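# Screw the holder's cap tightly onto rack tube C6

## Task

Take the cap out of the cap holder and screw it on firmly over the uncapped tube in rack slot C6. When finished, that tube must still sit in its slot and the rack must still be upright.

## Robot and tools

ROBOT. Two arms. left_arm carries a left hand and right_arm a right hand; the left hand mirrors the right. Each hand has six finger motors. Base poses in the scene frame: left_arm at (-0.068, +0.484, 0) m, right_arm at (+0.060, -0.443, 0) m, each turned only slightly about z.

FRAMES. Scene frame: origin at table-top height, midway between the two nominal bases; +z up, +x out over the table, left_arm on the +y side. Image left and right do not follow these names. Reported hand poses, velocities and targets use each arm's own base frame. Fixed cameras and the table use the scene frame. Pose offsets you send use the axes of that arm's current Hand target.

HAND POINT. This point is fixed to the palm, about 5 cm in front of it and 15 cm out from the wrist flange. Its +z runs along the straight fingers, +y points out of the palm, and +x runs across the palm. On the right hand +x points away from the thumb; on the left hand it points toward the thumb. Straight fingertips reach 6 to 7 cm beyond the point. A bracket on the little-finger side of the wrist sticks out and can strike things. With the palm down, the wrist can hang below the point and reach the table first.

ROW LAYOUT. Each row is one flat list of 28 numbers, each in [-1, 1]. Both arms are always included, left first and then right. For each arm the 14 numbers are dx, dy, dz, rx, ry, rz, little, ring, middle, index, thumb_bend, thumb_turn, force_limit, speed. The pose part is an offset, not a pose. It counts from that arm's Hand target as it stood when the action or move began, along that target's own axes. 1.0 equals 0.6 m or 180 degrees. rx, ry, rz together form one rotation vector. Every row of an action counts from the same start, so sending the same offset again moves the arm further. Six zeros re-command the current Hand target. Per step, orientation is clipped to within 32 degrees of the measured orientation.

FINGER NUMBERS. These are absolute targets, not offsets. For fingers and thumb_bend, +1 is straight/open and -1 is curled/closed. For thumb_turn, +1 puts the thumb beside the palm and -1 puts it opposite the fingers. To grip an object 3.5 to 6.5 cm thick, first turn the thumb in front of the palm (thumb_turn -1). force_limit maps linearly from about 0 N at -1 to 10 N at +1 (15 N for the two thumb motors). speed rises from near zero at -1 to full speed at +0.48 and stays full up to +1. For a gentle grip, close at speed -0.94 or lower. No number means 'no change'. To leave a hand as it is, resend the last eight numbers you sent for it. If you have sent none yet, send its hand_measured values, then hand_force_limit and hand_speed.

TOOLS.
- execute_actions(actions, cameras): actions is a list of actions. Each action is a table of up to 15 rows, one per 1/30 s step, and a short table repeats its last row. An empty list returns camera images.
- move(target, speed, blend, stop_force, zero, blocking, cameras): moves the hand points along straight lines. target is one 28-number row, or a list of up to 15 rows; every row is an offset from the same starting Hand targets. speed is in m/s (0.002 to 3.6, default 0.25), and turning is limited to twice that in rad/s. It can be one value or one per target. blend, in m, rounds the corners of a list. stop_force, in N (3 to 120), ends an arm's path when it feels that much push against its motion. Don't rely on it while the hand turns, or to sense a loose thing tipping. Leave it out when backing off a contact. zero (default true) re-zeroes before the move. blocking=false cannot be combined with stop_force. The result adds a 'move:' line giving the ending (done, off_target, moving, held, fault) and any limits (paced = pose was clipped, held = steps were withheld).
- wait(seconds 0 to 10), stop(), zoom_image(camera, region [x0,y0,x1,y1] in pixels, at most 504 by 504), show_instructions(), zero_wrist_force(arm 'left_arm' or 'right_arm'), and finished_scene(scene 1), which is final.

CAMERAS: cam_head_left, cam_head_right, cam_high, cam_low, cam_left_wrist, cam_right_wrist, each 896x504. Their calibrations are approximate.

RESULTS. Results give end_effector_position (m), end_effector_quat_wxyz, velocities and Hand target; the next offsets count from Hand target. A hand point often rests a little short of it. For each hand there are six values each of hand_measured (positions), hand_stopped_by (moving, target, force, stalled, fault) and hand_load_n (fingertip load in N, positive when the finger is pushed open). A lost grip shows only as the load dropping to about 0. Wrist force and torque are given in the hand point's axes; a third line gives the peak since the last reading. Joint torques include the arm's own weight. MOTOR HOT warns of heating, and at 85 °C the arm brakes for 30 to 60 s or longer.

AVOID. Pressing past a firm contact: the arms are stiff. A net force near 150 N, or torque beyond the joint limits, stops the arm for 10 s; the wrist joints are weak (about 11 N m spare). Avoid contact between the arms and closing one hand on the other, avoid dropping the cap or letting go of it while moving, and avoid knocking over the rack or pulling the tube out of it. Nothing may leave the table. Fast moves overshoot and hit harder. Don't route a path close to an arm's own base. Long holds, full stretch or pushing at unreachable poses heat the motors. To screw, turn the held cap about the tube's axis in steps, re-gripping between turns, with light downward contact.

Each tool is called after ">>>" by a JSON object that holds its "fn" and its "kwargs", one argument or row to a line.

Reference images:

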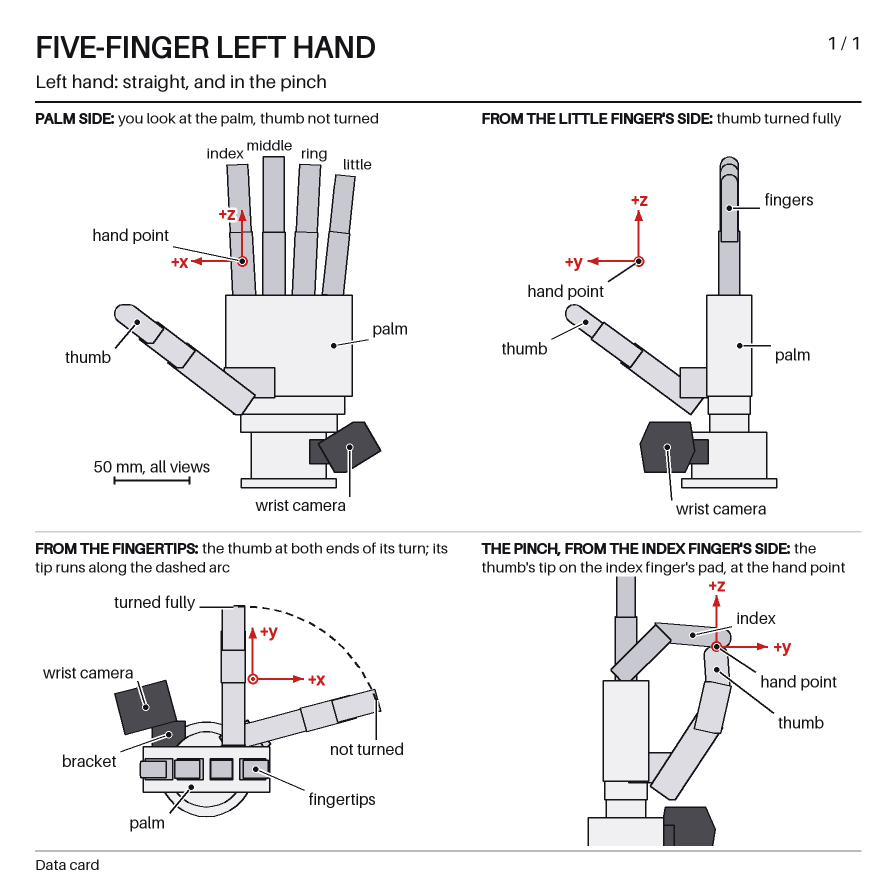

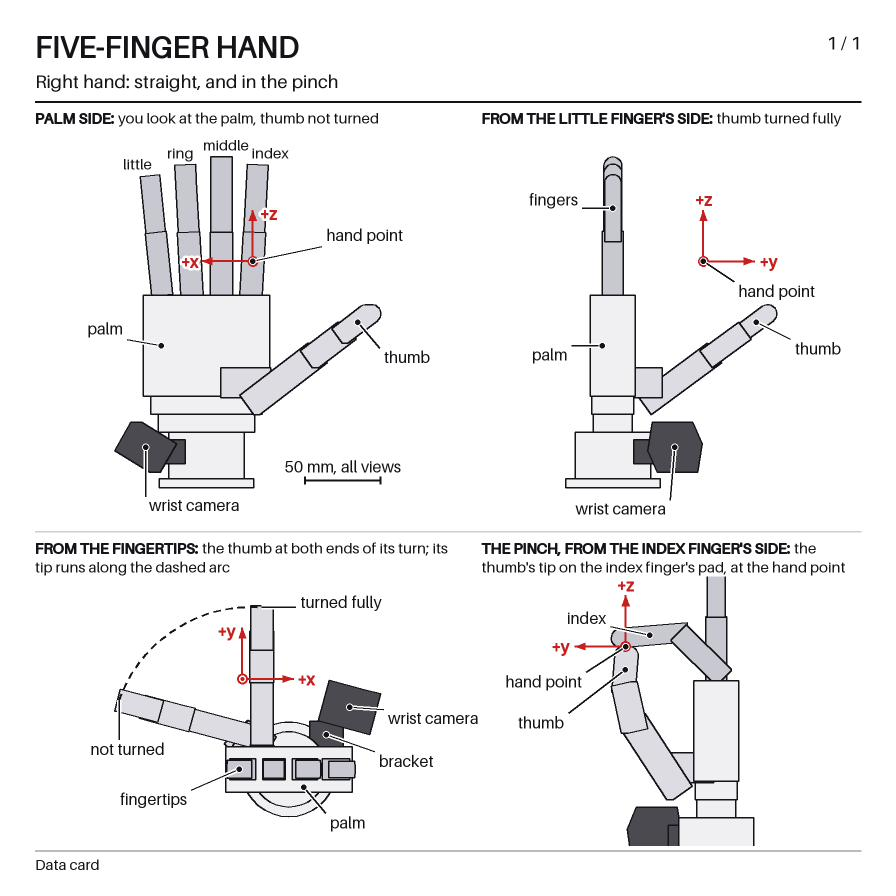

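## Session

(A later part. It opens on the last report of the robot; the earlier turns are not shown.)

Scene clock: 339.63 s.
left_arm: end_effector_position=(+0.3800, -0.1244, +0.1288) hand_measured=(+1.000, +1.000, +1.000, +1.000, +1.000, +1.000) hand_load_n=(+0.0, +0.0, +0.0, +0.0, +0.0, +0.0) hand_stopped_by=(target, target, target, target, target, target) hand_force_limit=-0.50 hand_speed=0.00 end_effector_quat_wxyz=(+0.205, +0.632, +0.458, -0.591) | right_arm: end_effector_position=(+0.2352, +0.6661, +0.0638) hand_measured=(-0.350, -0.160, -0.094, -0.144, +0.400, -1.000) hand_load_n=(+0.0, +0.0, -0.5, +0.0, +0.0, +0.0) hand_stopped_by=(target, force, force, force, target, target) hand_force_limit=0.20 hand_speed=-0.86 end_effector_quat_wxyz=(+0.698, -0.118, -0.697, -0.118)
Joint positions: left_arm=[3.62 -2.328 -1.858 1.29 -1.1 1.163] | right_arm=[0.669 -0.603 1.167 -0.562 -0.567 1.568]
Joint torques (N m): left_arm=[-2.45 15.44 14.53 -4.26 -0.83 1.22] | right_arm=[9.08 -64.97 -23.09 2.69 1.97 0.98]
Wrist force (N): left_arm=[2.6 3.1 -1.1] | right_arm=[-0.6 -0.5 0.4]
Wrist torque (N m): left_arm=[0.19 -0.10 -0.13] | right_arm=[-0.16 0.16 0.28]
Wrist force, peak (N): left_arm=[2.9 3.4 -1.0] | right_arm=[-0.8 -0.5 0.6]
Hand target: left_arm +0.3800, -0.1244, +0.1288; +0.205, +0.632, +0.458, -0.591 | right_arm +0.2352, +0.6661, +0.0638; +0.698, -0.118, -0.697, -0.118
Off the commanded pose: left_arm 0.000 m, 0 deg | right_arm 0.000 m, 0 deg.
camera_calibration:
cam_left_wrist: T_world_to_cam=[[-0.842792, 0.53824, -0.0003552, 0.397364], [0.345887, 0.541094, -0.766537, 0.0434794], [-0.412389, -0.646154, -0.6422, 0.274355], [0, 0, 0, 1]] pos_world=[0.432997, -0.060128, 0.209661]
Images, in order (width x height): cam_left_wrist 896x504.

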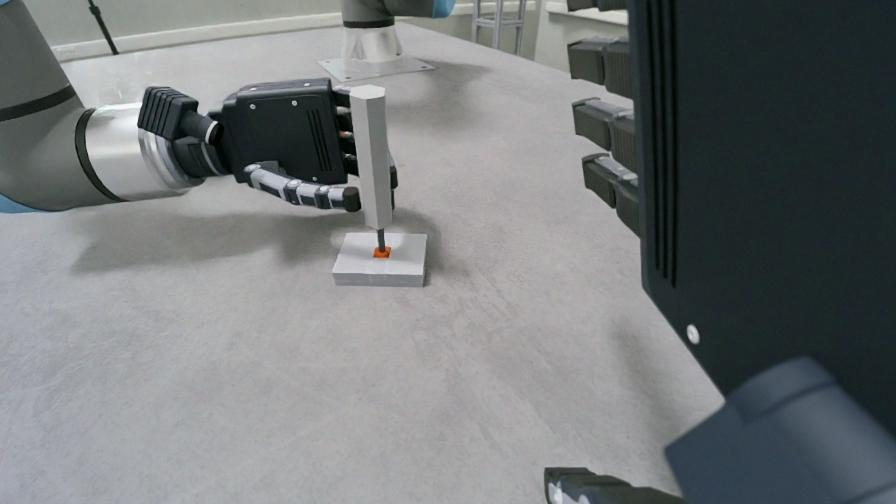

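>>> {"fn": "move", "kwargs": {
  "target": [-0.0421,0.1562,-0.0220,0.1816,0.0549,0.0423, 1,1,1,1,1,1,-0.5,0, 0,0,0,0,0,0, -0.35,-0.35,-0.45,-0.45,0.40,-1,0.2,-0.86],
  "speed": 0.25,
  "cameras": ["cam_left_wrist"]
}}

>>> {"fn": "zoom_image", "kwargs": {
  "camera": "cam_left_wrist",
  "region": [320, 70, 440, 270]
}}

Scene clock: 343.97 s.
left_arm: end_effector_position=(+0.4672, -0.1688, +0.1287) hand_measured=(+1.000, +1.000, +1.000, +1.000, +1.000, +1.000) hand_load_n=(+0.0, +0.0, +0.0, +0.0, +0.0, -0.5) hand_stopped_by=(target, target, target, target, target, target) hand_force_limit=-0.50 hand_speed=0.00 end_effector_quat_wxyz=(+0.018, +0.740, +0.247, -0.625) | right_arm: end_effector_position=(+0.2352, +0.6661, +0.0638) hand_measured=(-0.350, -0.160, -0.094, -0.144, +0.400, -1.000) hand_load_n=(+0.0, +0.0, +0.0, +0.0, +0.5, +0.0) hand_stopped_by=(target, force, force, force, target, target) hand_force_limit=0.20 hand_speed=-0.86 end_effector_quat_wxyz=(+0.698, -0.118, -0.697, -0.118)
Joint positions: left_arm=[3.278 -2.628 -1.172 0.882 -1.361 1.23] | right_arm=[0.669 -0.603 1.167 -0.562 -0.567 1.568]
Joint torques (N m): left_arm=[-5.21 74.66 27.58 -4.39 -0.72 -0.7] | right_arm=[7.34 -63.53 -23.6 2.6 1.87 0.34]
Wrist force (N): left_arm=[2.5 3.2 -1.0] | right_arm=[-0.7 -0.3 0.4]
Wrist torque (N m): left_arm=[0.19 -0.11 -0.24] | right_arm=[-0.13 0.19 0.27]
Wrist force, peak (N): left_arm=[1.4 5.9 0.0] | right_arm=[-1.1 -0.5 0.4]
Hand target: left_arm +0.4673, -0.1688, +0.1288; +0.018, +0.740, +0.247, -0.625 | right_arm +0.2352, +0.6661, +0.0638; +0.698, -0.118, -0.697, -0.118
Off the commanded pose: left_arm 0.000 m, 0 deg | right_arm 0.000 m, 0 deg.
move: done
camera_calibration:
cam_left_wrist: T_world_to_cam=[[-0.382009, 0.924159, -0.000394754, 0.34471], [0.593412, 0.244964, -0.766717, -0.128416], [-0.708471, -0.293127, -0.641985, 0.479425], [0, 0, 0, 1]] pos_world=[0.547545, -0.146577, 0.209462]
Images, in order (width x height): cam_left_wrist 896x504.

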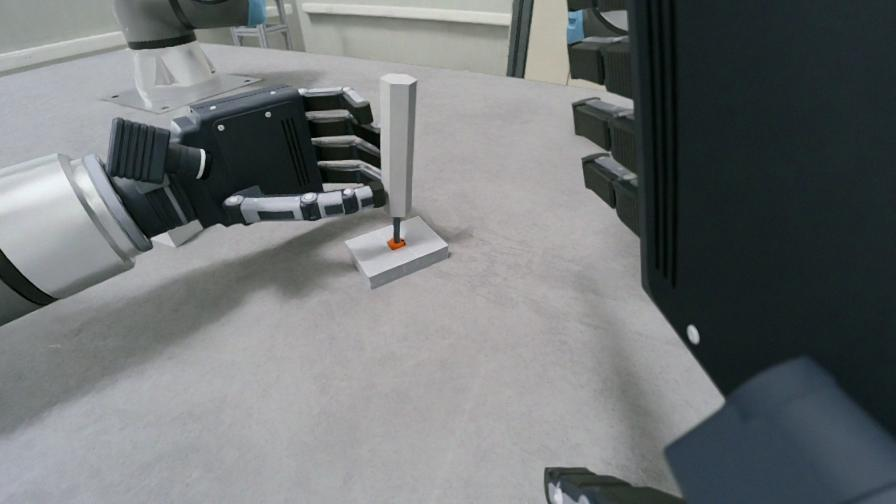

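Scaled by 2.520.

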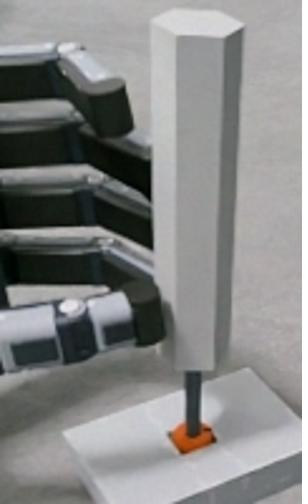

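>>> {"fn": "move", "kwargs": {
  "target": [
    [0,0,0,0,0,0, 1,1,1,1,1,1,-0.5,0, 0,0,-0.015,0,0,0, 0.25,0.25,0.25,0.25,0.40,-1,0.2,-0.3],
    [0,0,0,0,0,0, 1,1,1,1,1,1,-0.5,0, 0,0.03,-0.015,0,0,0.0167, 0.25,0.25,0.25,0.25,0.40,-1,0.2,-0.3]
  ],
  "speed": 0.04,
  "cameras": ["cam_left_wrist"]
}}

>>> {"fn": "zoom_image", "kwargs": {
  "camera": "cam_left_wrist",
  "region": [300, 70, 440, 270]
}}

Scene clock: 366.03 s.
left_arm: end_effector_position=(+0.4673, -0.1688, +0.1288) hand_measured=(+1.000, +1.000, +1.000, +1.000, +1.000, +1.000) hand_load_n=(+0.0, +0.0, +0.0, +0.0, +0.0, +0.0) hand_stopped_by=(target, target, target, target, target, target) hand_force_limit=-0.50 hand_speed=0.00 end_effector_quat_wxyz=(+0.018, +0.740, +0.247, -0.625) | right_arm: end_effector_position=(+0.2495, +0.6802, +0.0636) hand_measured=(+0.250, +0.250, +0.250, +0.250, +0.400, -1.000) hand_load_n=(+0.0, +0.0, +0.0, +0.0, +0.0, +0.0) hand_stopped_by=(target, target, target, target, target, target) hand_force_limit=0.20 hand_speed=-0.30 end_effector_quat_wxyz=(+0.701, -0.136, -0.693, -0.100)
Joint positions: left_arm=[3.278 -2.627 -1.172 0.882 -1.361 1.23] | right_arm=[0.673 -0.557 1.065 -0.504 -0.562 1.621]
Joint torques (N m): left_arm=[-4.05 75.19 28.29 -4.16 -1.8 1.34] | right_arm=[-8.06 -67.5 -2.35 -1.29 -1.83 -1.21]
Wrist force (N): left_arm=[2.6 3.3 -1.2] | right_arm=[-0.7 -0.6 0.4]
Wrist torque (N m): left_arm=[0.21 -0.13 -0.23] | right_arm=[-0.17 0.17 0.17]
Wrist force, peak (N): left_arm=[2.7 3.4 -1.1] | right_arm=[-0.8 -0.5 1.0]
Hand target: left_arm +0.4673, -0.1688, +0.1288; +0.018, +0.740, +0.247, -0.625 | right_arm +0.2496, +0.6802, +0.0638; +0.700, -0.136, -0.693, -0.100
Off the commanded pose: left_arm 0.000 m, 0 deg | right_arm 0.000 m, 0 deg.
move: done
camera_calibration:
cam_left_wrist: T_world_to_cam=[[-0.381804, 0.924243, -0.000425525, 0.344616], [0.593661, 0.244888, -0.766549, -0.128445], [-0.708373, -0.292924, -0.642186, 0.47957], [0, 0, 0, 1]] pos_world=[0.547543, -0.146577, 0.209661]
Images, in order (width x height): cam_left_wrist 896x504.

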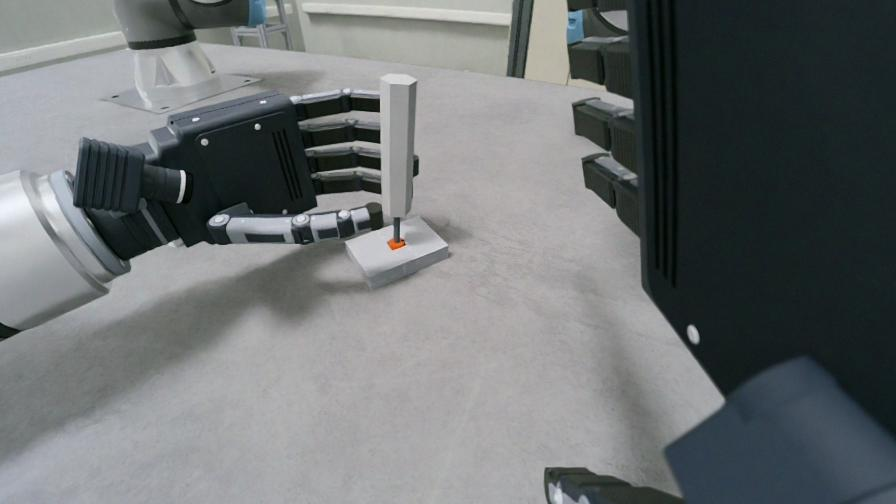

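Scaled by 2.520.

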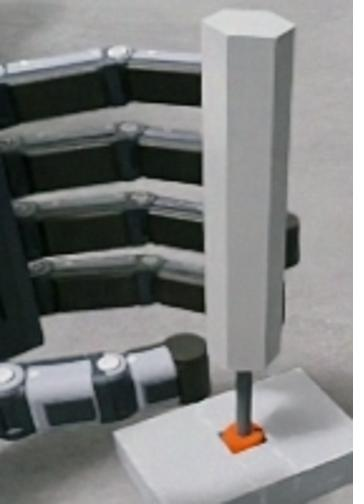

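>>> {"fn": "move", "kwargs": {
  "target": [-0.2393,-0.0967,0.0588,-0.2198,0.0714,-0.0945, 1,1,1,1,1,1,-0.5,0, 0.02,0,0,0,0,0, 0.25,0.25,0.25,0.25,0.40,-1,0.2,-0.3],
  "speed": 0.2,
  "cameras": ["cam_left_wrist"]
}}

>>> {"fn": "zoom_image", "kwargs": {
  "camera": "cam_left_wrist",
  "region": [340, 180, 560, 360]
}}

Scene clock: 391.47 s.
left_arm: end_effector_position=(+0.3986, -0.1790, +0.2717) hand_measured=(+1.000, +1.000, +1.000, +1.000, +1.000, +1.000) hand_load_n=(+0.0, +0.0, +0.0, +0.0, -0.5, +0.0) hand_stopped_by=(target, target, target, target, target, target) hand_force_limit=-0.50 hand_speed=0.00 end_effector_quat_wxyz=(+0.148, +0.710, +0.548, -0.416) | right_arm: end_effector_position=(+0.2498, +0.6808, +0.0758) hand_measured=(+0.250, +0.250, +0.250, +0.250, +0.400, -1.000) hand_load_n=(+0.0, +0.0, +0.0, +0.0, +0.0, +0.0) hand_stopped_by=(target, target, target, target, target, target) hand_force_limit=0.20 hand_speed=-0.30 end_effector_quat_wxyz=(+0.700, -0.136, -0.693, -0.100)
Joint positions: left_arm=[3.418 -1.925 -1.661 1.242 -1.019 0.763] | right_arm=[0.674 -0.572 1.058 -0.484 -0.562 1.621]
Joint torques (N m): left_arm=[-5.59 30.31 31.54 -4.71 -1.65 -1.07] | right_arm=[11.24 -64.4 -22.82 0.36 1.86 0.5]
Wrist force (N): left_arm=[2.3 2.9 -0.5] | right_arm=[-1.0 -0.5 0.5]
Wrist torque (N m): left_arm=[0.12 -0.01 -0.13] | right_arm=[-0.16 0.22 0.15]
Wrist force, peak (N): left_arm=[1.7 5.2 0.2] | right_arm=[-1.0 -0.5 0.5]
Hand target: left_arm +0.3986, -0.1790, +0.2717; +0.148, +0.710, +0.548, -0.416 | right_arm +0.2498, +0.6808, +0.0758; +0.700, -0.136, -0.693, -0.100
Off the commanded pose: left_arm 0.000 m, 0 deg | right_arm 0.000 m, 0 deg.
move: done
camera_calibration:
cam_left_wrist: T_world_to_cam=[[-0.86663, 0.498951, -0.000715079, 0.445107], [0.452305, 0.785003, -0.423309, 0.0840645], [-0.210649, -0.367175, -0.905985, 0.379579], [0, 0, 0, 1]] pos_world=[0.427678, -0.148706, 0.379797]
Images, in order (width x height): cam_left_wrist 896x504.

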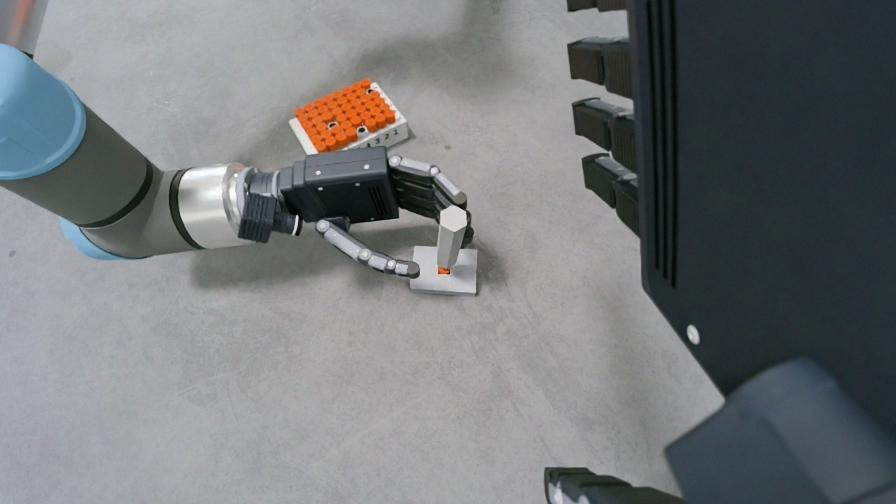

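Scaled by 2.291.

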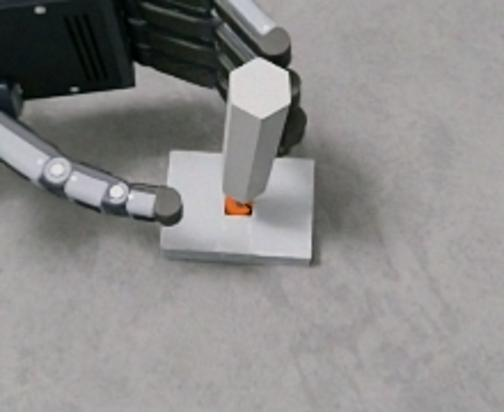

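>>> {"fn": "move", "kwargs": {
  "target": [0,0,0,0,0,0, 1,1,1,1,1,1,-0.5,0, 0,0.0167,0.0067,0,0,0.0167, 0.25,0.25,0.25,0.25,0.40,-1,0.2,-0.3],
  "speed": 0.04,
  "cameras": ["cam_left_wrist"]
}}

>>> {"fn": "zoom_image", "kwargs": {
  "camera": "cam_left_wrist",
  "region": [370, 150, 510, 310]
}}

Scene clock: 402.03 s.
left_arm: end_effector_position=(+0.3986, -0.1790, +0.2717) hand_measured=(+1.000, +1.000, +1.000, +1.000, +1.000, +1.000) hand_load_n=(+0.0, +0.0, +0.0, +0.0, +0.0, +0.0) hand_stopped_by=(target, target, target, target, target, target) hand_force_limit=-0.50 hand_speed=0.00 end_effector_quat_wxyz=(+0.148, +0.710, +0.548, -0.416) | right_arm: end_effector_position=(+0.2492, +0.6916, +0.0751) hand_measured=(+0.250, +0.250, +0.250, +0.250, +0.400, -1.000) hand_load_n=(+0.0, +0.0, +0.0, +0.0, +0.0, +0.0) hand_stopped_by=(target, target, target, target, target, target) hand_force_limit=0.20 hand_speed=-0.30 end_effector_quat_wxyz=(+0.703, -0.154, -0.690, -0.081)
Joint positions: left_arm=[3.418 -1.925 -1.661 1.242 -1.019 0.763] | right_arm=[0.687 -0.551 1.009 -0.455 -0.548 1.673]
Joint torques (N m): left_arm=[-6.23 49.52 32.43 -0.97 1.55 -0.96] | right_arm=[-6.92 -58.86 -3.71 -1.28 -1.94 -1.16]
Wrist force (N): left_arm=[2.5 2.9 -0.4] | right_arm=[-1.0 -0.4 0.4]
Wrist torque (N m): left_arm=[0.12 -0.03 -0.13] | right_arm=[-0.13 0.21 0.17]
Wrist force, peak (N): left_arm=[2.7 3.0 -0.5] | right_arm=[-1.1 -0.5 0.4]
Hand target: left_arm +0.3986, -0.1790, +0.2717; +0.148, +0.710, +0.548, -0.416 | right_arm +0.2493, +0.6915, +0.0753; +0.703, -0.154, -0.690, -0.081
Off the commanded pose: left_arm 0.000 m, 0 deg | right_arm 0.000 m, 0 deg.
move: done
camera_calibration:
cam_left_wrist: T_world_to_cam=[[-0.86666, 0.498899, -0.000728413, 0.445118], [0.452298, 0.785088, -0.423159, 0.0840656], [-0.210542, -0.367064, -0.906055, 0.379667], [0, 0, 0, 1]] pos_world=[0.427679, -0.148706, 0.379896]
Images, in order (width x height): cam_left_wrist 896x504.

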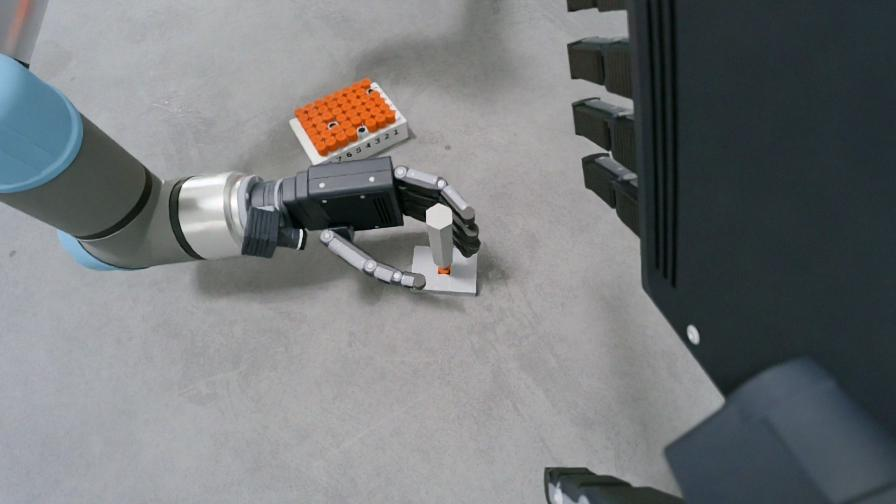

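Scaled by 3.150.

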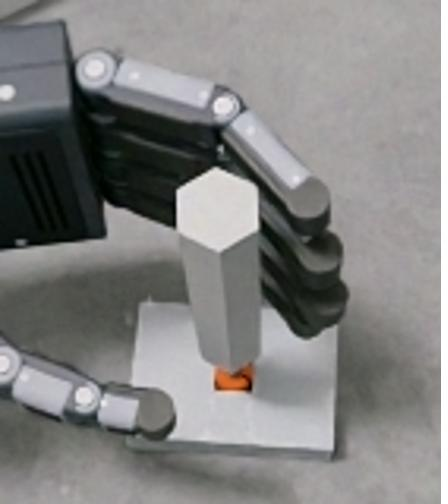

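>>> {"fn": "move", "kwargs": {
  "target": [
    [0,0,0,0,0,0, 1,1,1,1,1,1,-0.5,0, 0,-0.0067,0,0,0,0, 0.25,0.25,0.25,0.25,0.40,-1,0.2,-0.3],
    [0,0,0,0,0,0, 1,1,1,1,1,1,-0.5,0, 0,-0.0067,0,0,0,0, 0.12,0.12,0.12,0.12,0.15,-1,-0.6,-0.7]
  ],
  "speed": 0.04,
  "cameras": ["cam_left_wrist"]
}}

>>> {"fn": "zoom_image", "kwargs": {
  "camera": "cam_left_wrist",
  "region": [370, 150, 510, 310]
}}

Scene clock: 414.27 s.
left_arm: end_effector_position=(+0.3986, -0.1790, +0.2717) hand_measured=(+1.000, +1.000, +1.000, +1.000, +1.000, +1.000) hand_load_n=(+0.0, +0.0, +0.0, +0.0, +0.0, +0.0) hand_stopped_by=(target, target, target, target, target, target) hand_force_limit=-0.50 hand_speed=0.00 end_effector_quat_wxyz=(+0.148, +0.710, +0.548, -0.416) | right_arm: end_effector_position=(+0.2480, +0.6878, +0.0757) hand_measured=(+0.120, +0.120, +0.120, +0.120, +0.150, -1.000) hand_load_n=(+0.0, +0.0, +0.0, +0.0, +0.0, +0.5) hand_stopped_by=(target, target, target, target, target, target) hand_force_limit=-0.60 hand_speed=-0.70 end_effector_quat_wxyz=(+0.703, -0.154, -0.690, -0.081)
Joint positions: left_arm=[3.418 -1.925 -1.661 1.242 -1.019 0.763] | right_arm=[0.684 -0.561 1.028 -0.465 -0.551 1.673]
Joint torques (N m): left_arm=[-5.16 44.89 31.08 -2.2 0.95 -0.54] | right_arm=[8.25 -33.79 -27.05 3.02 1.88 1.35]
Wrist force (N): left_arm=[2.3 2.8 -0.5] | right_arm=[-0.9 -0.3 0.6]
Wrist torque (N m): left_arm=[0.11 0.00 -0.13] | right_arm=[-0.13 0.20 0.16]
Wrist force, peak (N): left_arm=[2.7 3.1 -0.4] | right_arm=[-0.6 -0.6 1.0]
Hand target: left_arm +0.3986, -0.1790, +0.2717; +0.148, +0.710, +0.548, -0.416 | right_arm +0.2480, +0.6878, +0.0757; +0.703, -0.154, -0.690, -0.081
Off the commanded pose: left_arm 0.000 m, 0 deg | right_arm 0.000 m, 0 deg.
move: done
camera_calibration:
cam_left_wrist: T_world_to_cam=[[-0.86666, 0.498899, -0.000728413, 0.445118], [0.452298, 0.785088, -0.423159, 0.0840656], [-0.210542, -0.367064, -0.906055, 0.379667], [0, 0, 0, 1]] pos_world=[0.427679, -0.148706, 0.379896]
Images, in order (width x height): cam_left_wrist 896x504.

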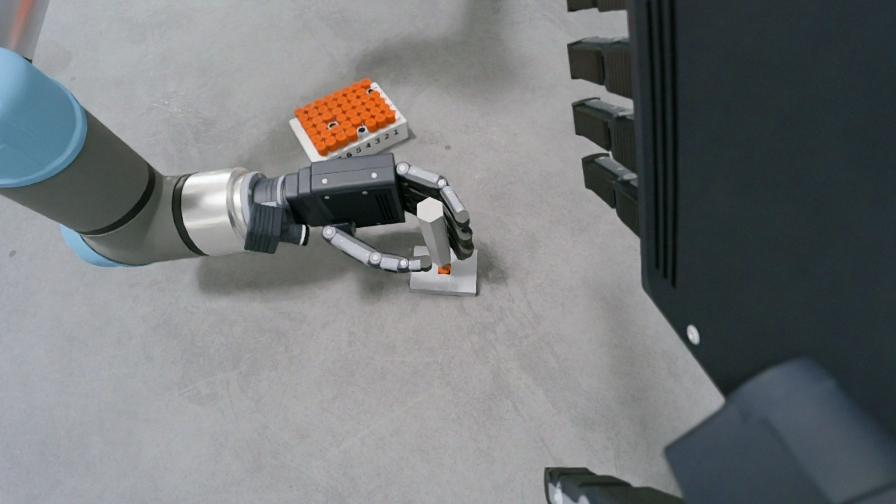

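Scaled by 3.150.

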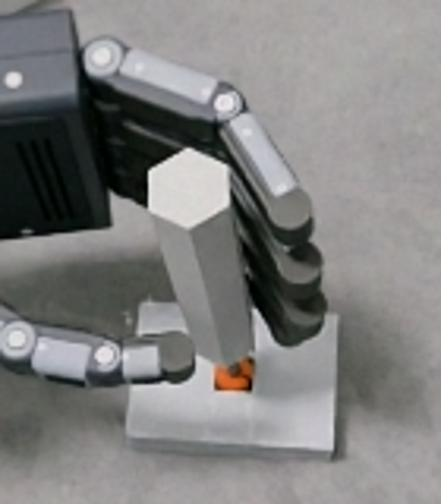

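>>> {"fn": "execute_actions", "kwargs": {
  "actions": [
    [[0,0,0,0,0,0,1,1,1,1,1,1,-0.5,0, 0,0,0,0,0,0,0.12,0.12,-0.01,-0.05,0.15,-1,-0.7,-0.86]]
  ],
  "cameras": ["cam_left_wrist"]
}}

>>> {"fn": "zoom_image", "kwargs": {
  "camera": "cam_left_wrist",
  "region": [370, 150, 510, 310]
}}

Scene clock: 418.73 s.
left_arm: end_effector_position=(+0.3986, -0.1790, +0.2717) hand_measured=(+1.000, +1.000, +1.000, +1.000, +1.000, +1.000) hand_load_n=(+0.0, +0.0, +0.0, +0.0, +0.0, +0.0) hand_stopped_by=(target, target, target, target, target, target) hand_force_limit=-0.50 hand_speed=0.00 end_effector_quat_wxyz=(+0.148, +0.710, +0.548, -0.416) | right_arm: end_effector_position=(+0.2480, +0.6878, +0.0757) hand_measured=(+0.120, +0.120, -0.010, -0.034, +0.150, -1.000) hand_load_n=(+0.0, +0.0, +0.0, +2.0, +1.5, +0.0) hand_stopped_by=(target, target, target, force, target, target) hand_force_limit=-0.70 hand_speed=-0.86 end_effector_quat_wxyz=(+0.703, -0.154, -0.690, -0.081)
Joint positions: left_arm=[3.418 -1.925 -1.661 1.242 -1.019 0.763] | right_arm=[0.684 -0.561 1.028 -0.465 -0.551 1.673]
Joint torques (N m): left_arm=[-6.45 42.54 31.73 -3.15 0.57 -0.26] | right_arm=[9.45 -32.54 -26.11 2.53 1.91 1.28]
Wrist force (N): left_arm=[2.4 2.9 -0.5] | right_arm=[-0.2 -0.3 0.9]
Wrist torque (N m): left_arm=[0.13 -0.02 -0.13] | right_arm=[-0.12 0.20 0.19]
Wrist force, peak (N): left_arm=[2.6 3.2 -0.4] | right_arm=[-0.7 -0.8 1.3]
Hand target: left_arm +0.3986, -0.1790, +0.2717; +0.148, +0.710, +0.548, -0.416 | right_arm +0.2480, +0.6878, +0.0757; +0.703, -0.154, -0.690, -0.081
Off the commanded pose: left_arm 0.000 m, 0 deg | right_arm 0.000 m, 0 deg.
camera_calibration:
cam_left_wrist: T_world_to_cam=[[-0.86666, 0.498899, -0.000728413, 0.445118], [0.452298, 0.785088, -0.423159, 0.0840656], [-0.210542, -0.367064, -0.906055, 0.379667], [0, 0, 0, 1]] pos_world=[0.427679, -0.148706, 0.379896]
Images, in order (width x height): cam_left_wrist 896x504.

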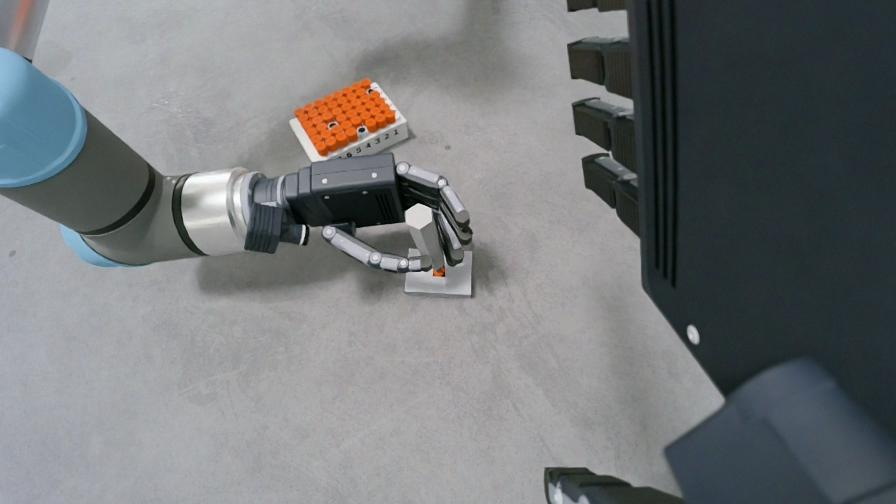

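Scaled by 3.150.

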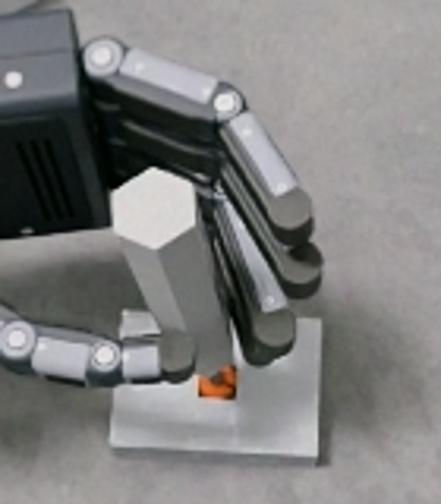

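>>> {"fn": "execute_actions", "kwargs": {
  "actions": [
    [[0,0,0,0,0,0,1,1,1,1,1,1,-0.5,0, 0,0,0,0,0,0,0.5,0.45,0.15,0.15,0.3,-1,-0.7,-0.7]]
  ],
  "cameras": ["cam_left_wrist"]
}}

>>> {"fn": "zoom_image", "kwargs": {
  "camera": "cam_left_wrist",
  "region": [370, 150, 510, 310]
}}

Scene clock: 424.37 s.
left_arm: end_effector_position=(+0.3986, -0.1790, +0.2717) hand_measured=(+1.000, +1.000, +1.000, +1.000, +1.000, +1.000) hand_load_n=(-0.5, +0.0, +0.0, +0.0, +0.0, +0.0) hand_stopped_by=(target, target, target, target, target, target) hand_force_limit=-0.50 hand_speed=0.00 end_effector_quat_wxyz=(+0.148, +0.710, +0.548, -0.416) | right_arm: end_effector_position=(+0.2480, +0.6878, +0.0757) hand_measured=(+0.500, +0.450, +0.150, +0.150, +0.300, -1.000) hand_load_n=(+0.0, -0.5, +0.0, +0.0, +0.0, +0.0) hand_stopped_by=(target, target, target, target, target, target) hand_force_limit=-0.70 hand_speed=-0.70 end_effector_quat_wxyz=(+0.703, -0.154, -0.690, -0.081)
Joint positions: left_arm=[3.418 -1.925 -1.661 1.242 -1.019 0.763] | right_arm=[0.684 -0.561 1.028 -0.465 -0.551 1.673]
Joint torques (N m): left_arm=[-5.84 40.35 29.98 -4.04 0.07 0.31] | right_arm=[8.54 -31.8 -25.92 2.44 1.84 1.31]
Wrist force (N): left_arm=[2.6 2.8 -0.5] | right_arm=[-0.6 -0.6 0.6]
Wrist torque (N m): left_arm=[0.12 -0.05 -0.12] | right_arm=[-0.17 0.15 0.18]
Wrist force, peak (N): left_arm=[2.6 3.1 -0.6] | right_arm=[-0.5 -0.7 1.2]
Hand target: left_arm +0.3986, -0.1790, +0.2717; +0.148, +0.710, +0.548, -0.416 | right_arm +0.2480, +0.6878, +0.0757; +0.703, -0.154, -0.690, -0.081
Off the commanded pose: left_arm 0.000 m, 0 deg | right_arm 0.000 m, 0 deg.
camera_calibration:
cam_left_wrist: T_world_to_cam=[[-0.86666, 0.498899, -0.000728413, 0.445118], [0.452298, 0.785088, -0.423159, 0.0840656], [-0.210542, -0.367064, -0.906055, 0.379667], [0, 0, 0, 1]] pos_world=[0.427679, -0.148706, 0.379896]
Images, in order (width x height): cam_left_wrist 896x504.

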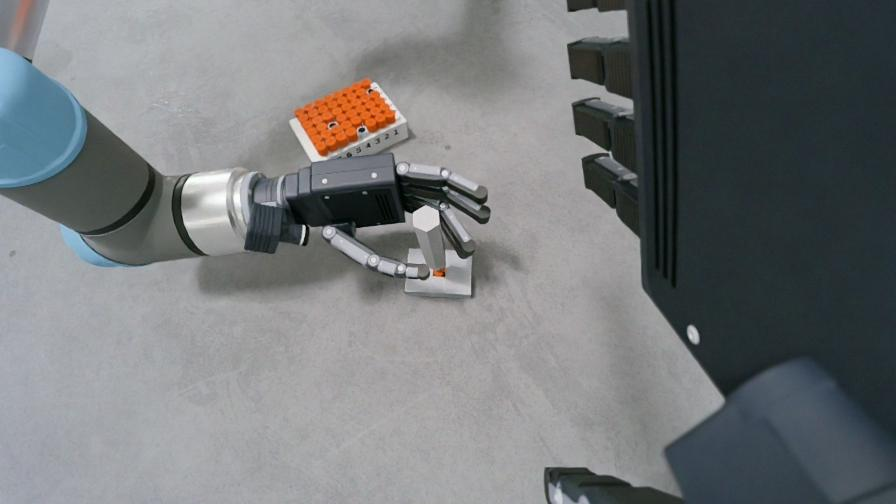

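Scaled by 3.150.

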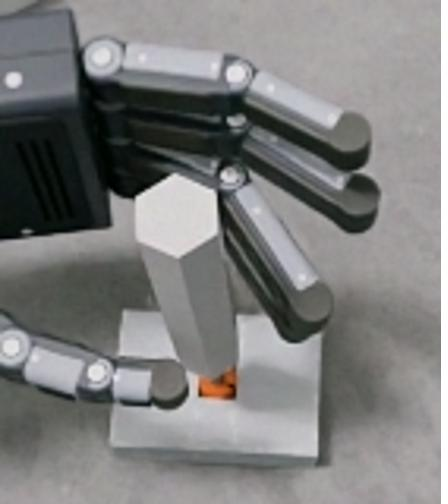

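>>> {"fn": "move", "kwargs": {
  "target": [0,0,0,0,0,0, 1,1,1,1,1,1,-0.5,0, 0,0,-0.0117,0,0.02,-0.0133, 0.5,0.45,0.15,0.15,0.3,-1,-0.7,-0.7],
  "speed": 0.04,
  "cameras": ["cam_left_wrist"]
}}

>>> {"fn": "zoom_image", "kwargs": {
  "camera": "cam_left_wrist",
  "region": [370, 150, 510, 310]
}}

Scene clock: 429.93 s.
left_arm: end_effector_position=(+0.3986, -0.1790, +0.2717) hand_measured=(+1.000, +1.000, +1.000, +1.000, +1.000, +1.000) hand_load_n=(+0.0, +0.0, +0.0, +0.0, +0.0, +0.0) hand_stopped_by=(target, target, target, target, target, target) hand_force_limit=-0.50 hand_speed=0.00 end_effector_quat_wxyz=(+0.148, +0.710, +0.548, -0.416) | right_arm: end_effector_position=(+0.2548, +0.6854, +0.0755) hand_measured=(+0.500, +0.450, +0.150, +0.150, +0.300, -1.000) hand_load_n=(+0.0, +0.0, +0.0, +0.0, +0.0, +0.0) hand_stopped_by=(target, target, target, target, target, target) hand_force_limit=-0.70 hand_speed=-0.70 end_effector_quat_wxyz=(+0.722, -0.137, -0.670, -0.101)
Joint positions: left_arm=[3.418 -1.925 -1.661 1.242 -1.019 0.763] | right_arm=[0.672 -0.507 0.971 -0.344 -0.562 1.532]
Joint torques (N m): left_arm=[-5.23 36.28 30.63 -5.09 -0.3 0.74] | right_arm=[4.48 -67.07 -3.36 -1.16 0.08 1.41]
Wrist force (N): left_arm=[2.4 2.9 -0.5] | right_arm=[-0.9 -0.5 0.7]
Wrist torque (N m): left_arm=[0.13 -0.01 -0.13] | right_arm=[-0.17 0.21 0.27]
Wrist force, peak (N): left_arm=[2.7 3.0 -0.5] | right_arm=[-1.2 -0.7 0.5]
Hand target: left_arm +0.3986, -0.1790, +0.2717; +0.148, +0.710, +0.548, -0.416 | right_arm +0.2547, +0.6854, +0.0757; +0.722, -0.137, -0.670, -0.101
Off the commanded pose: left_arm 0.000 m, 0 deg | right_arm 0.000 m, 0 deg.
move: done
camera_calibration:
cam_left_wrist: T_world_to_cam=[[-0.86666, 0.498899, -0.000728413, 0.445118], [0.452298, 0.785088, -0.423159, 0.0840656], [-0.210542, -0.367064, -0.906055, 0.379667], [0, 0, 0, 1]] pos_world=[0.427679, -0.148706, 0.379896]
Images, in order (width x height): cam_left_wrist 896x504.

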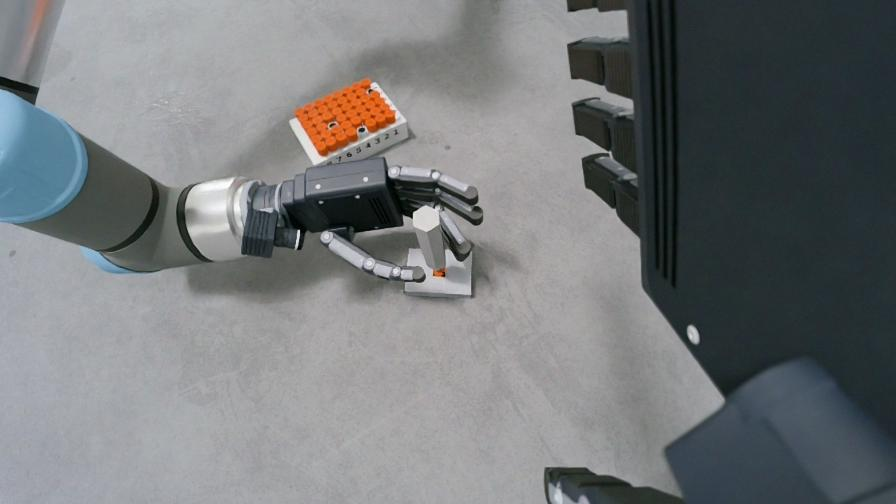

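Scaled by 3.150.

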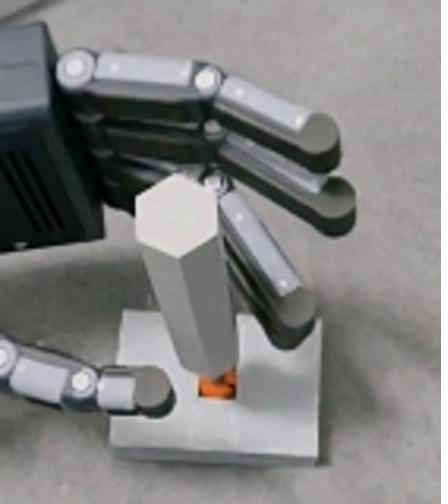

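>>> {"fn": "execute_actions", "kwargs": {
  "actions": [
    [[0,0,0,0,0,0,1,1,1,1,1,1,-0.5,0, 0,0,0,0,0,0,0.5,0.45,0.15,0.15,0.1,-1,-0.7,-0.8]],
    [[0,0,0,0,0,0,1,1,1,1,1,1,-0.5,0, 0,0,0,0,0,0,0.5,0.45,-0.04,-0.08,0.1,-1,-0.7,-0.86]]
  ],
  "cameras": ["cam_left_wrist"]
}}

>>> {"fn": "zoom_image", "kwargs": {
  "camera": "cam_left_wrist",
  "region": [370, 150, 510, 310]
}}

Scene clock: 434.53 s.
left_arm: end_effector_position=(+0.3986, -0.1790, +0.2717) hand_measured=(+1.000, +1.000, +1.000, +1.000, +1.000, +1.000) hand_load_n=(+0.0, +0.0, +0.0, +0.0, +0.0, +0.0) hand_stopped_by=(target, target, target, target, target, target) hand_force_limit=-0.50 hand_speed=0.00 end_effector_quat_wxyz=(+0.148, +0.710, +0.548, -0.416) | right_arm: end_effector_position=(+0.2546, +0.6854, +0.0757) hand_measured=(+0.500, +0.450, +0.022, +0.034, +0.102, -1.000) hand_load_n=(+0.0, +0.0, +2.0, +1.5, +3.0, +0.0) hand_stopped_by=(target, target, force, force, force, target) hand_force_limit=-0.70 hand_speed=-0.86 end_effector_quat_wxyz=(+0.722, -0.137, -0.670, -0.101)
Joint positions: left_arm=[3.418 -1.925 -1.661 1.242 -1.019 0.763] | right_arm=[0.672 -0.507 0.971 -0.344 -0.562 1.532]
Joint torques (N m): left_arm=[-5.88 33.41 31.02 -5.29 -0.95 0.95] | right_arm=[8.17 -73.73 -5.11 -0.62 1.63 1.23]
Wrist force (N): left_arm=[2.5 2.8 -0.5] | right_arm=[-0.6 -1.0 1.0]
Wrist torque (N m): left_arm=[0.12 -0.03 -0.12] | right_arm=[-0.19 0.22 0.28]
Wrist force, peak (N): left_arm=[2.5 3.3 -0.6] | right_arm=[-0.5 -0.9 1.5]
Hand target: left_arm +0.3986, -0.1790, +0.2717; +0.148, +0.710, +0.548, -0.416 | right_arm +0.2547, +0.6854, +0.0757; +0.722, -0.137, -0.670, -0.101
Off the commanded pose: left_arm 0.000 m, 0 deg | right_arm 0.000 m, 0 deg.
camera_calibration:
cam_left_wrist: T_world_to_cam=[[-0.86666, 0.498899, -0.000728413, 0.445118], [0.452298, 0.785088, -0.423159, 0.0840656], [-0.210542, -0.367064, -0.906055, 0.379667], [0, 0, 0, 1]] pos_world=[0.427679, -0.148706, 0.379896]
Images, in order (width x height): cam_left_wrist 896x504.

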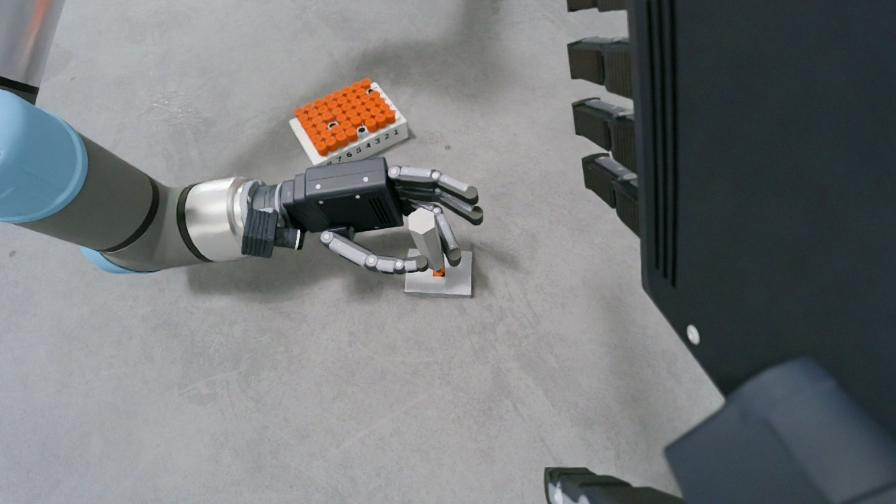

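Scaled by 3.150.

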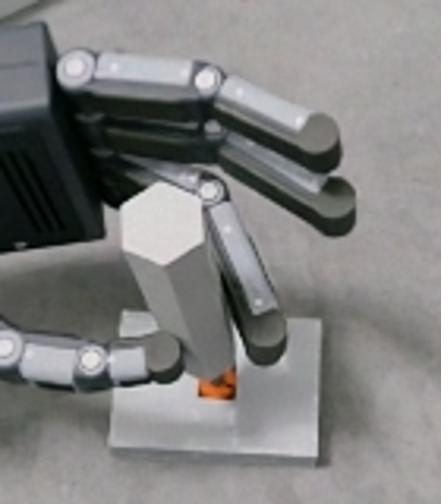

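>>> {"fn": "execute_actions", "kwargs": {
  "actions": [
    [[0,0,0,0,0,0,1,1,1,1,1,1,-0.5,0, 0,0,0,0,0,0,0.5,0.45,-0.04,-0.08,-0.05,-1,0.5,-0.86]]
  ],
  "cameras": ["cam_left_wrist"]
}}

>>> {"fn": "zoom_image", "kwargs": {
  "camera": "cam_left_wrist",
  "region": [370, 150, 510, 310]
}}

Scene clock: 437.03 s.
left_arm: end_effector_position=(+0.3986, -0.1790, +0.2717) hand_measured=(+1.000, +1.000, +1.000, +1.000, +1.000, +1.000) hand_load_n=(+0.0, +0.0, +0.0, +0.0, +0.0, +0.0) hand_stopped_by=(target, target, target, target, target, target) hand_force_limit=-0.50 hand_speed=0.00 end_effector_quat_wxyz=(+0.148, +0.710, +0.548, -0.416) | right_arm: end_effector_position=(+0.2546, +0.6854, +0.0757) hand_measured=(+0.500, +0.450, +0.022, +0.034, +0.068, -1.000) hand_load_n=(+0.0, +0.0, +3.5, +2.0, +6.5, +0.0) hand_stopped_by=(target, target, force, force, force, target) hand_force_limit=0.50 hand_speed=-0.86 end_effector_quat_wxyz=(+0.722, -0.137, -0.670, -0.101)
Joint positions: left_arm=[3.418 -1.925 -1.661 1.242 -1.019 0.763] | right_arm=[0.672 -0.507 0.971 -0.344 -0.562 1.532]
Joint torques (N m): left_arm=[-6.14 31.7 30.92 -5.34 -1.24 1.15] | right_arm=[9.23 -73.15 -5.49 -1.07 0.98 1.43]
Wrist force (N): left_arm=[2.4 3.0 -0.4] | right_arm=[-0.4 -0.2 0.8]
Wrist torque (N m): left_arm=[0.13 -0.02 -0.13] | right_arm=[-0.15 0.18 0.28]
Wrist force, peak (N): left_arm=[2.6 3.0 -0.5] | right_arm=[-0.6 -1.0 1.2]
Hand target: left_arm +0.3986, -0.1790, +0.2717; +0.148, +0.710, +0.548, -0.416 | right_arm +0.2547, +0.6854, +0.0757; +0.722, -0.137, -0.670, -0.101
Off the commanded pose: left_arm 0.000 m, 0 deg | right_arm 0.000 m, 0 deg.
camera_calibration:
cam_left_wrist: T_world_to_cam=[[-0.86666, 0.498899, -0.000728413, 0.445118], [0.452298, 0.785088, -0.423159, 0.0840656], [-0.210542, -0.367064, -0.906055, 0.379667], [0, 0, 0, 1]] pos_world=[0.427679, -0.148706, 0.379896]
Images, in order (width x height): cam_left_wrist 896x504.

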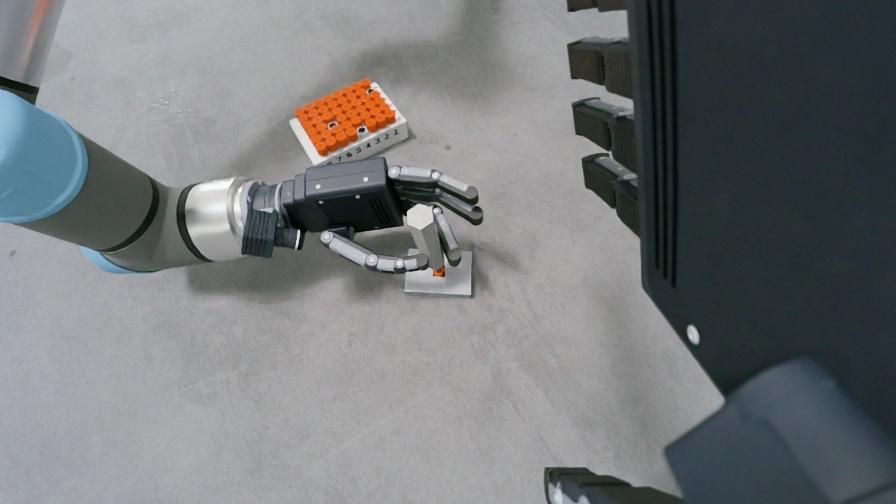

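Scaled by 3.150.

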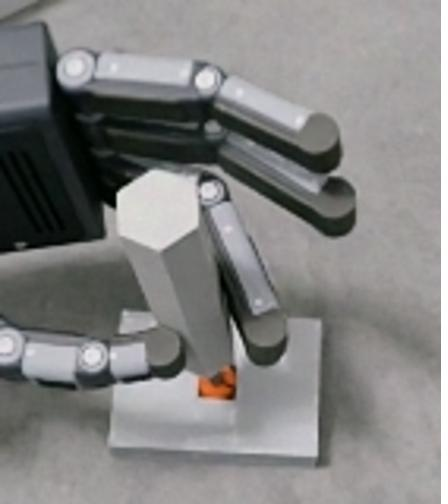

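>>> {"fn": "execute_actions", "kwargs": {
  "actions": [
    [[0,0,0,0,0,0,1,1,1,1,1,1,-0.5,0, 0,0,0,0,0,0,0.5,0.45,-0.04,-0.08,-0.12,-1,0.9,-0.9]]
  ]
}}

>>> {"fn": "execute_actions", "kwargs": {
  "actions": [
    [[0,0,0,0,0,0,1,1,1,1,1,1,-0.5,0, 0,0,0,0,0,0,-0.2,-0.1,-0.04,-0.08,-0.12,-1,-0.7,-0.86]]
  ],
  "cameras": ["cam_left_wrist"]
}}

>>> {"fn": "zoom_image", "kwargs": {
  "camera": "cam_left_wrist",
  "region": [370, 150, 510, 310]
}}

Scene clock: 440.30 s.
left_arm: end_effector_position=(+0.3986, -0.1790, +0.2717) hand_measured=(+1.000, +1.000, +1.000, +1.000, +1.000, +1.000) hand_load_n=(+0.0, +0.0, +0.0, +0.0, +0.0, +0.0) hand_stopped_by=(target, target, target, target, target, target) hand_force_limit=-0.50 hand_speed=0.00 end_effector_quat_wxyz=(+0.148, +0.710, +0.548, -0.416) | right_arm: end_effector_position=(+0.2547, +0.6854, +0.0757) hand_measured=(+0.500, +0.450, +0.022, +0.034, -0.116, -1.000) hand_load_n=(+0.0, +0.0, +2.0, +1.0, +7.0, +0.5) hand_stopped_by=(target, target, force, force, target, target) hand_force_limit=0.90 hand_speed=-0.90 end_effector_quat_wxyz=(+0.722, -0.137, -0.670, -0.101)
Joint positions: left_arm=[3.418 -1.925 -1.661 1.242 -1.019 0.763] | right_arm=[0.672 -0.507 0.971 -0.344 -0.562 1.532]
Joint torques (N m): left_arm=[-5.4 29.95 30.9 -5.31 -1.75 1.17] | right_arm=[8.52 -70.6 -8.25 -0.82 0.8 1.24]
Wrist force (N): left_arm=[2.4 2.9 -0.6] | right_arm=[-1.0 0.0 0.7]
Wrist torque (N m): left_arm=[0.14 -0.02 -0.13] | right_arm=[-0.17 0.16 0.25]
Wrist force, peak (N): left_arm=[2.5 3.1 -0.5] | right_arm=[-1.9 -0.1 0.5]
Hand target: left_arm +0.3986, -0.1790, +0.2717; +0.148, +0.710, +0.548, -0.416 | right_arm +0.2547, +0.6854, +0.0757; +0.722, -0.137, -0.670, -0.101
Off the commanded pose: left_arm 0.000 m, 0 deg | right_arm 0.000 m, 0 deg.

Scene clock: 442.37 s.
left_arm: end_effector_position=(+0.3986, -0.1790, +0.2717) hand_measured=(+1.000, +1.000, +1.000, +1.000, +1.000, +1.000) hand_load_n=(+0.0, +0.0, +0.0, +0.0, +0.0, +0.0) hand_stopped_by=(target, target, target, target, target, target) hand_force_limit=-0.50 hand_speed=0.00 end_effector_quat_wxyz=(+0.148, +0.710, +0.548, -0.416) | right_arm: end_effector_position=(+0.2546, +0.6854, +0.0757) hand_measured=(-0.200, -0.100, +0.022, +0.034, -0.116, -1.000) hand_load_n=(+0.0, +0.0, +0.0, +0.0, +1.0, +0.0) hand_stopped_by=(target, target, force, force, target, target) hand_force_limit=-0.70 hand_speed=-0.86 end_effector_quat_wxyz=(+0.722, -0.137, -0.670, -0.101)
Joint positions: left_arm=[3.418 -1.925 -1.661 1.242 -1.019 0.763] | right_arm=[0.672 -0.507 0.971 -0.344 -0.562 1.532]
Joint torques (N m): left_arm=[-4.65 28.92 30.19 -5.34 -1.8 1.21] | right_arm=[7.19 -68.89 -8.89 -0.67 0.11 1.44]
Wrist force (N): left_arm=[2.3 3.1 -0.5] | right_arm=[-0.5 -0.3 0.8]
Wrist torque (N m): left_arm=[0.17 -0.01 -0.14] | right_arm=[-0.18 0.15 0.27]
Wrist force, peak (N): left_arm=[2.7 3.0 -0.5] | right_arm=[-1.2 0.1 0.8]
Hand target: left_arm +0.3986, -0.1790, +0.2717; +0.148, +0.710, +0.548, -0.416 | right_arm +0.2547, +0.6854, +0.0757; +0.722, -0.137, -0.670, -0.101
Off the commanded pose: left_arm 0.000 m, 0 deg | right_arm 0.000 m, 0 deg.
camera_calibration:
cam_left_wrist: T_world_to_cam=[[-0.86666, 0.498899, -0.000728413, 0.445118], [0.452298, 0.785088, -0.423159, 0.0840656], [-0.210542, -0.367064, -0.906055, 0.379667], [0, 0, 0, 1]] pos_world=[0.427679, -0.148706, 0.379896]
Images, in order (width x height): cam_left_wrist 896x504.

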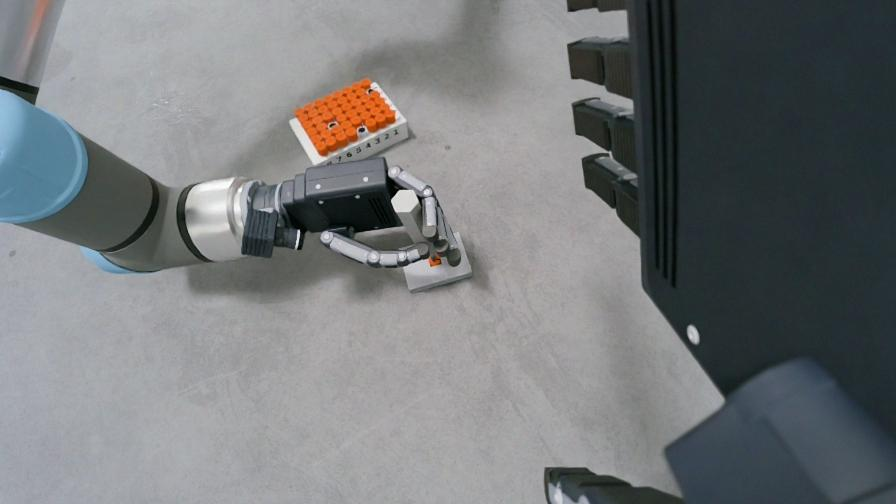

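Scaled by 3.150.

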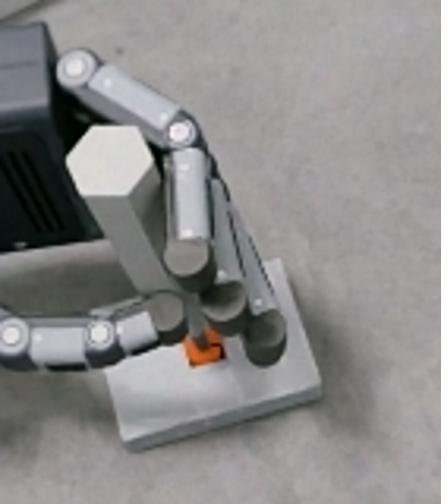

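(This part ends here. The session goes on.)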